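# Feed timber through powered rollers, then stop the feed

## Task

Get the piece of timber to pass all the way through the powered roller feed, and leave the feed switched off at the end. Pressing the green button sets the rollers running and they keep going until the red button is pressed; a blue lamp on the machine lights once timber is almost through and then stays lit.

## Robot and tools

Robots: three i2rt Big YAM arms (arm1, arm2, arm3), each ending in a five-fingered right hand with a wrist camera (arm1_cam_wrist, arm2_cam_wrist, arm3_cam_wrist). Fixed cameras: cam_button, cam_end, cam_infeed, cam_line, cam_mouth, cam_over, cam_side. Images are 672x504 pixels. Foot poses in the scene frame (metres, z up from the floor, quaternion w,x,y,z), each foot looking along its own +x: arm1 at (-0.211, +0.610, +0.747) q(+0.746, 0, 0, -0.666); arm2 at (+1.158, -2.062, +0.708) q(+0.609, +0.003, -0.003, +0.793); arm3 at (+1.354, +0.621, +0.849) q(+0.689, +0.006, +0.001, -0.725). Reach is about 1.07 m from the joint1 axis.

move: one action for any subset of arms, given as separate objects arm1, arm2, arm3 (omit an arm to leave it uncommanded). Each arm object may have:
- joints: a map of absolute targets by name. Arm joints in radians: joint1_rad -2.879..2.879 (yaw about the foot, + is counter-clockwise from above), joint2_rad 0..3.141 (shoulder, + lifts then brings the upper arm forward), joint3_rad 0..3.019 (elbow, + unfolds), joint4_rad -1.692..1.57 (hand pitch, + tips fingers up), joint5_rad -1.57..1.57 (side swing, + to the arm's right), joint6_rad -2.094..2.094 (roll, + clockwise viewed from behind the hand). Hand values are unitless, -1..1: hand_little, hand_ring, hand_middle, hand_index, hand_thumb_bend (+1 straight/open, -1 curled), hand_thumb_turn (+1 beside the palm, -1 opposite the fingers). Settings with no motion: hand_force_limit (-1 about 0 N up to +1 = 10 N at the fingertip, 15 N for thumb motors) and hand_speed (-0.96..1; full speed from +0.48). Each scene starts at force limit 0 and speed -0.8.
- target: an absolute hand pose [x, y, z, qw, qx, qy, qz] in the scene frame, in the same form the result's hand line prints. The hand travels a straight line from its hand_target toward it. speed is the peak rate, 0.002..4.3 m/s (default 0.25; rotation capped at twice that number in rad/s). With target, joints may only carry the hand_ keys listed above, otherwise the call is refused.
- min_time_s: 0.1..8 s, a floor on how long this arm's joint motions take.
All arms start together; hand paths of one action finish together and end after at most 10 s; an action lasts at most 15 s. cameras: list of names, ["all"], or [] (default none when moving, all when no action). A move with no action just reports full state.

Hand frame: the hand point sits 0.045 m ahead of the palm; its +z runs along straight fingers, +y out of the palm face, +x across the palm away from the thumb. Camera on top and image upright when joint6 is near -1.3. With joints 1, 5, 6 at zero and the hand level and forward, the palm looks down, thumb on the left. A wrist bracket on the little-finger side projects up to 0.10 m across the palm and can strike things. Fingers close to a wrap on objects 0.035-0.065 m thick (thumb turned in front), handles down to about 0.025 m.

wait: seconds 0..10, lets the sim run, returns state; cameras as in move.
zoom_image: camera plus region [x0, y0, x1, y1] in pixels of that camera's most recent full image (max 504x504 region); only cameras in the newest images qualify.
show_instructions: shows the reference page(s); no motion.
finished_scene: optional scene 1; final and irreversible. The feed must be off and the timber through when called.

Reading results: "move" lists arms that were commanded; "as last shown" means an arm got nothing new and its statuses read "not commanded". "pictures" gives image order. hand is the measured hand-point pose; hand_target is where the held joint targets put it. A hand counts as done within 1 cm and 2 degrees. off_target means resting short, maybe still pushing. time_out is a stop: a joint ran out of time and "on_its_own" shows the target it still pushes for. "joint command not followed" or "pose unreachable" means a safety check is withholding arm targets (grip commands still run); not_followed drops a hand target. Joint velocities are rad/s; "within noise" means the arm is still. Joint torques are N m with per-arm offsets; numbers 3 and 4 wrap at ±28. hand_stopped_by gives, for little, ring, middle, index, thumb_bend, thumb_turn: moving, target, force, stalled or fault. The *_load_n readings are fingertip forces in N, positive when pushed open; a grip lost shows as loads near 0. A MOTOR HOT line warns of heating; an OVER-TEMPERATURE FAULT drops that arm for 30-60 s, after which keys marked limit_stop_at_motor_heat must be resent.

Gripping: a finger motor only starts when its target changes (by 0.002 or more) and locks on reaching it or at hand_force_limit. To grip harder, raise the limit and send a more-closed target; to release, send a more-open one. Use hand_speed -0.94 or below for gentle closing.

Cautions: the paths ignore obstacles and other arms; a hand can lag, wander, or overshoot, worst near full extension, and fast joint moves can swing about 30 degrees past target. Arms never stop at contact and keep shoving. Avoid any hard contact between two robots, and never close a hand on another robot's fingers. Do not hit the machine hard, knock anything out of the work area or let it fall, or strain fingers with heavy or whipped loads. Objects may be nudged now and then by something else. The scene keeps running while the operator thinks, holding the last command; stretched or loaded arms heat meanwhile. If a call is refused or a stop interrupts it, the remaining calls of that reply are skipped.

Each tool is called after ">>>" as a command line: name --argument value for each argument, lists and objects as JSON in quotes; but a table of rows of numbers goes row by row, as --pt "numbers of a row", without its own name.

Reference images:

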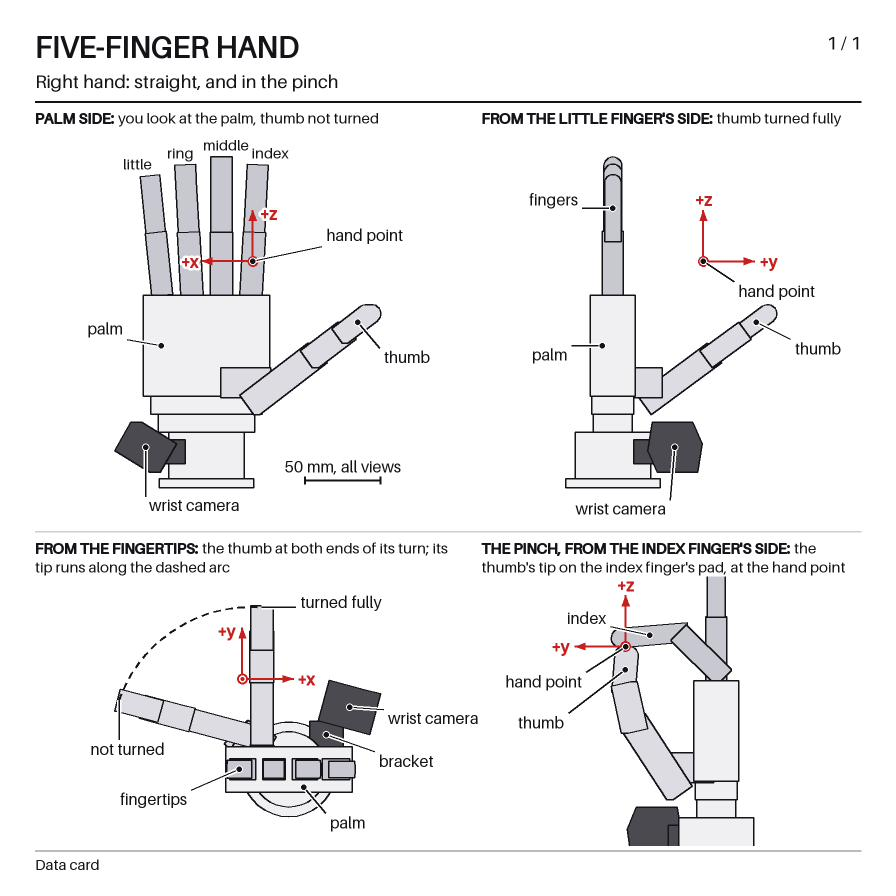

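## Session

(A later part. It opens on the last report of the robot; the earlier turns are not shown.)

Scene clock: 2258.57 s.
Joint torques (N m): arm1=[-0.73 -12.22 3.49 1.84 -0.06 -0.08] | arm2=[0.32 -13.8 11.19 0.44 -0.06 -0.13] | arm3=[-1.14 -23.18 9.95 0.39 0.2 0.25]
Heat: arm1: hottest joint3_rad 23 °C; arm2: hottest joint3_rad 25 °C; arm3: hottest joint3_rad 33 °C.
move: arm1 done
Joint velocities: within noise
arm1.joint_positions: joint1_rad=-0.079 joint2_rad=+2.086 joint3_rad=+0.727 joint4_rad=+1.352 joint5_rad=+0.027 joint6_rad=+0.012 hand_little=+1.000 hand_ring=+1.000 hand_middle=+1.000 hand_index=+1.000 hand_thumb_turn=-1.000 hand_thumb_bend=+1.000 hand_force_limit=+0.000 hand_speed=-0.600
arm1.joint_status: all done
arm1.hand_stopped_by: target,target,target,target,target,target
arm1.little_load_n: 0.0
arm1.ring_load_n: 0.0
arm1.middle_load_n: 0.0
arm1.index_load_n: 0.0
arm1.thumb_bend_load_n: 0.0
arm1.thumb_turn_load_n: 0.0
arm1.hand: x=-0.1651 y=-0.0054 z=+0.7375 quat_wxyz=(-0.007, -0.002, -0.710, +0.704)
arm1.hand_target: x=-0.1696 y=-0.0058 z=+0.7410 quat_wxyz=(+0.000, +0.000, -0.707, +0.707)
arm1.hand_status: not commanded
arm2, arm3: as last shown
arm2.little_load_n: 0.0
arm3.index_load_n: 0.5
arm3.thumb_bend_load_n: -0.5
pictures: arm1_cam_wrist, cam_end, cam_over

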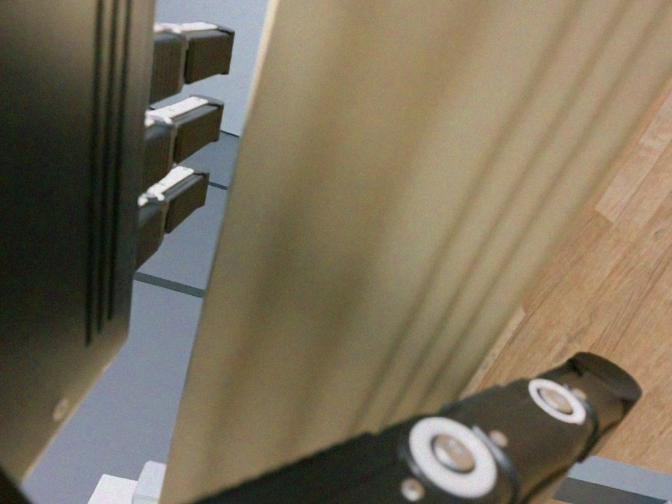

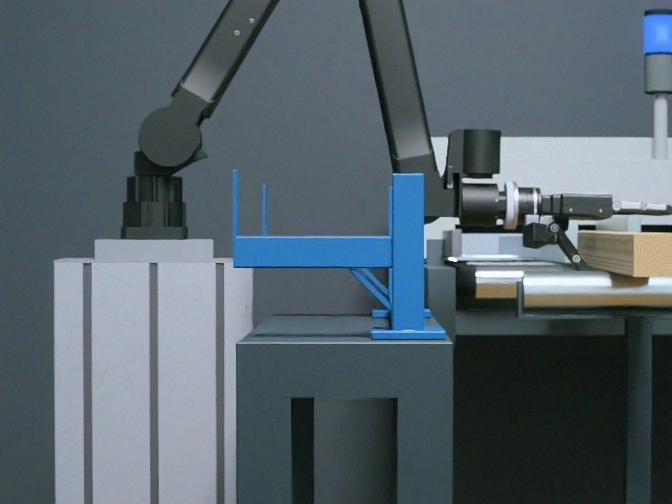

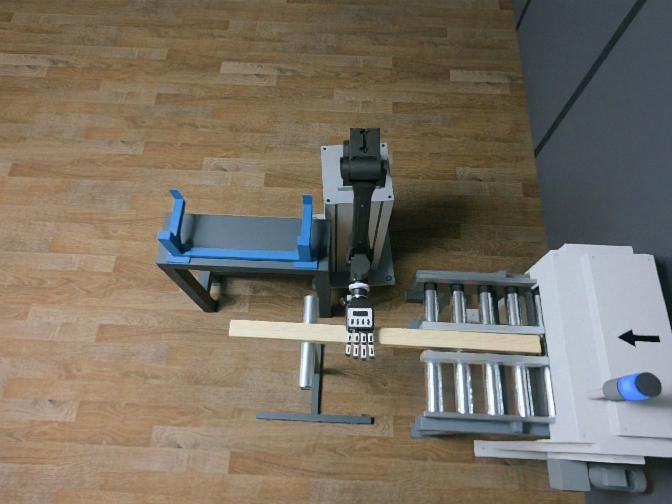

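>>> move --arm1 '{"target":[-0.165,0.015,0.75,0,0,0.7071,-0.7071],"speed":0.1}'

>>> move --arm1 '{"target":[-0.165,0.03,0.93,0,0,0.7071,-0.7071],"speed":0.2}' --cameras '["cam_over","cam_end","cam_side","cam_button","cam_line"]'

>>> zoom_image --camera "cam_button" --region '[200, 120, 500, 360]'

Scene clock: 2267.37 s.
Joint torques (N m): arm1=[0.44 -12.45 3.15 2.39 0.05 -0.07] | arm2=[0.38 -13.8 11.19 0.44 -0.06 -0.13] | arm3=[-1.2 -23.18 9.94 0.42 0.2 0.25]
Heat: arm1: hottest joint3_rad 22 °C; arm2: hottest joint3_rad 25 °C; arm3: hottest joint3_rad 33 °C.
move: arm1 off_target
Joint velocities: within noise
arm1.joint_positions: joint1_rad=-0.079 joint2_rad=+2.053 joint3_rad=+0.665 joint4_rad=+1.357 joint5_rad=+0.037 joint6_rad=+0.012 hand_little=+1.000 hand_ring=+1.000 hand_middle=+1.000 hand_index=+1.000 hand_thumb_turn=-1.000 hand_thumb_bend=+1.000 hand_force_limit=+0.000 hand_speed=-0.600
arm1.joint_status: not commanded
arm1.hand_stopped_by: target,target,target,target,target,target
arm1.little_load_n: 0.0
arm1.ring_load_n: 0.0
arm1.middle_load_n: 0.0
arm1.index_load_n: 0.5
arm1.thumb_bend_load_n: 0.0
arm1.thumb_turn_load_n: 0.0
arm1.hand: x=-0.1678 y=+0.0167 z=+0.7368 quat_wxyz=(-0.003, -0.006, -0.718, +0.696)
arm1.hand_target: x=-0.1649 y=+0.0151 z=+0.7497 quat_wxyz=(+0.000, +0.000, -0.707, +0.707)
arm1.hand_status: off_target (0.014 m and 2.0 deg from the pose sent, 0.024 m and 0.9 deg at the start)
arm2.joint_positions: joint1_rad=+0.042 joint2_rad=+1.463 joint3_rad=+1.437 joint4_rad=-1.598 joint5_rad=+0.001 joint6_rad=-1.262 hand_little=-1.000 hand_ring=-1.000 hand_middle=-1.000 hand_index=+1.000 hand_thumb_turn=+1.000 hand_thumb_bend=+1.000 hand_force_limit=+0.000 hand_speed=-0.800
arm2.joint_status: not commanded
arm2.hand_stopped_by: target,target,target,target,target,target
arm2.little_load_n: 0.0
arm2.ring_load_n: 0.0
arm2.middle_load_n: 0.5
arm2.index_load_n: 0.0
arm2.thumb_bend_load_n: 0.0
arm2.thumb_turn_load_n: 0.0
arm2.hand: x=+1.0948 y=-1.6984 z=+0.9506 quat_wxyz=(+0.020, +0.709, +0.705, -0.009)
arm2.hand_target: x=+1.0942 y=-1.6907 z=+0.9698 quat_wxyz=(+0.000, +0.707, +0.707, +0.000)
arm2.hand_status: not commanded
arm3.joint_positions: joint1_rad=+0.549 joint2_rad=+2.432 joint3_rad=+2.197 joint4_rad=-1.319 joint5_rad=+0.010 joint6_rad=-1.092 hand_little=-1.000 hand_ring=-1.000 hand_middle=-1.000 hand_index=-1.000 hand_thumb_turn=+1.000 hand_thumb_bend=+1.000 hand_force_limit=-0.200 hand_speed=-0.300
arm3.joint_status: not commanded
arm3.hand_stopped_by: target,target,target,target,target,target
arm3.little_load_n: 0.0
arm3.ring_load_n: 0.0
arm3.middle_load_n: 0.0
arm3.index_load_n: 0.0
arm3.thumb_bend_load_n: 0.0
arm3.thumb_turn_load_n: 0.0
arm3.hand: x=+1.6388 y=+0.0088 z=+0.8126 quat_wxyz=(+0.001, +0.713, -0.701, +0.006)
arm3.hand_target: x=+1.6397 y=+0.0054 z=+0.8001 quat_wxyz=(+0.000, +0.707, -0.707, +0.001)
arm3.hand_status: not commanded
pictures: none

Scene clock: 2269.13 s.
Joint torques (N m): arm1=[0.56 -8.88 10.28 1.37 0.05 -0.08] | arm2=[0.44 -13.8 11.21 0.44 -0.06 -0.13] | arm3=[-1.26 -23.24 9.94 0.38 0.2 0.25]
Heat: arm1: hottest joint3_rad 23 °C; arm2: hottest joint3_rad 25 °C; arm3: hottest joint3_rad 33 °C.
move: arm1 off_target
Joint velocities: within noise
arm1.joint_positions: joint1_rad=-0.079 joint2_rad=+1.453 joint3_rad=+0.623 joint4_rad=+0.798 joint5_rad=+0.039 joint6_rad=+0.012 hand_little=+1.000 hand_ring=+1.000 hand_middle=+1.000 hand_index=+1.000 hand_thumb_turn=-1.000 hand_thumb_bend=+1.000 hand_force_limit=+0.000 hand_speed=-0.600
arm1.joint_status: not commanded
arm1.hand_stopped_by: target,target,target,target,target,target
arm1.little_load_n: -0.5
arm1.ring_load_n: 0.0
arm1.middle_load_n: 0.0
arm1.index_load_n: 0.0
arm1.thumb_bend_load_n: 0.0
arm1.thumb_turn_load_n: 0.0
arm1.hand: x=-0.1693 y=+0.0410 z=+0.9104 quat_wxyz=(-0.002, -0.006, -0.719, +0.695)
arm1.hand_target: x=-0.1649 y=+0.0308 z=+0.9302 quat_wxyz=(+0.000, +0.000, -0.707, +0.707)
arm1.hand_status: off_target (0.023 m and 2.0 deg from the pose sent, 0.194 m and 1.9 deg at the start)
arm2, arm3: as last shown
arm2.middle_load_n: 0.0
arm3.thumb_bend_load_n: -0.5
pictures: cam_button, cam_end, cam_line, cam_over, cam_side

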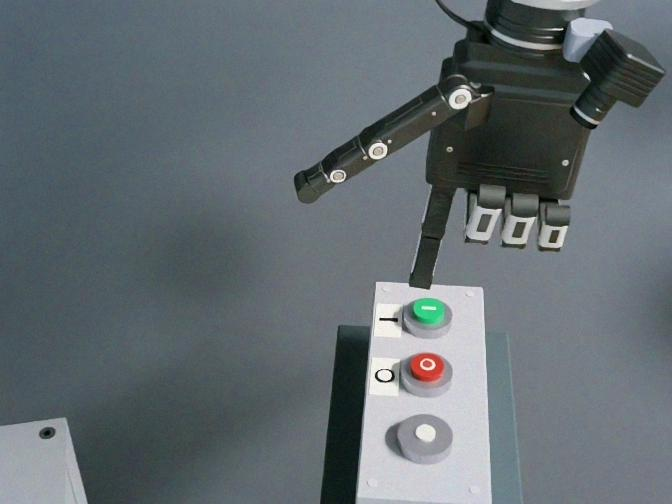

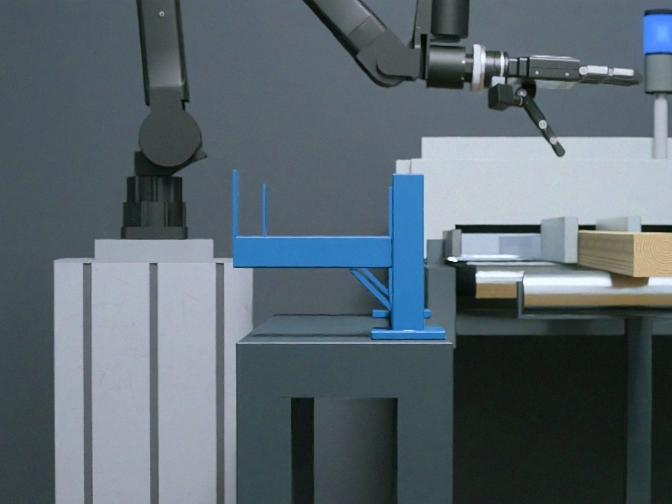

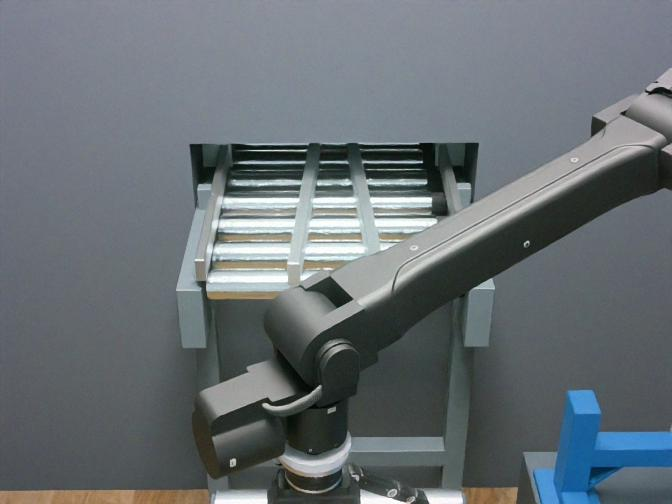

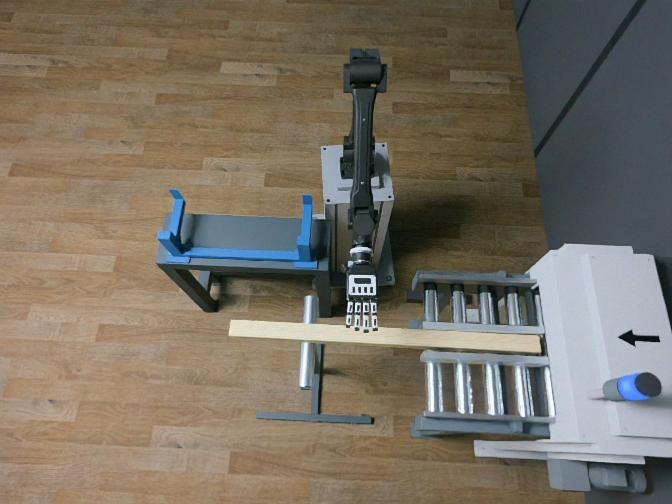

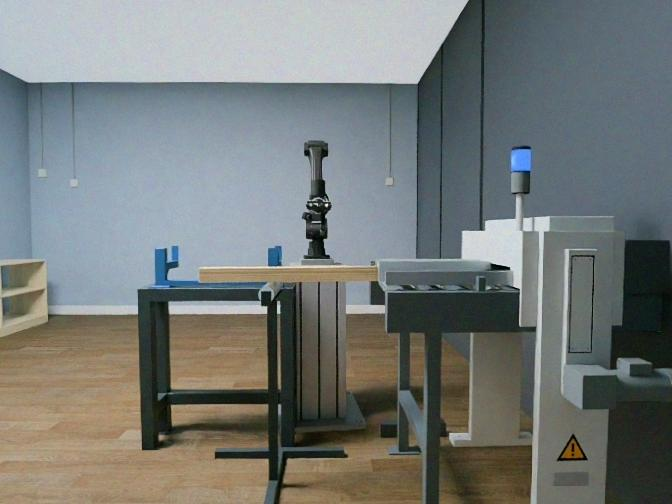

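Scaled by 1.680 from the camera's image (finer frame: 960x720).

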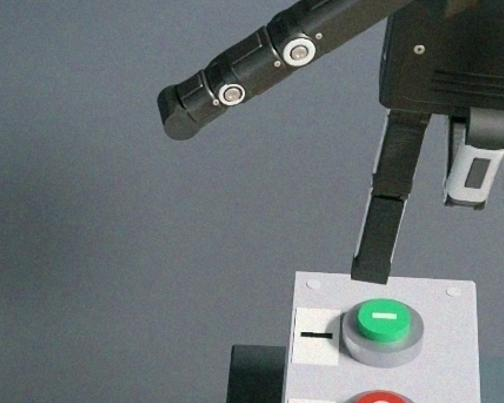

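>>> zoom_image --camera "cam_over" --region '[220, 230, 672, 460]'

Scaled by 1.115 from the camera's image (finer frame: 960x720).

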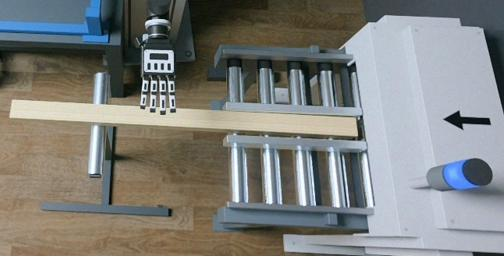

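>>> finished_scene

The scene is finished: the task was done.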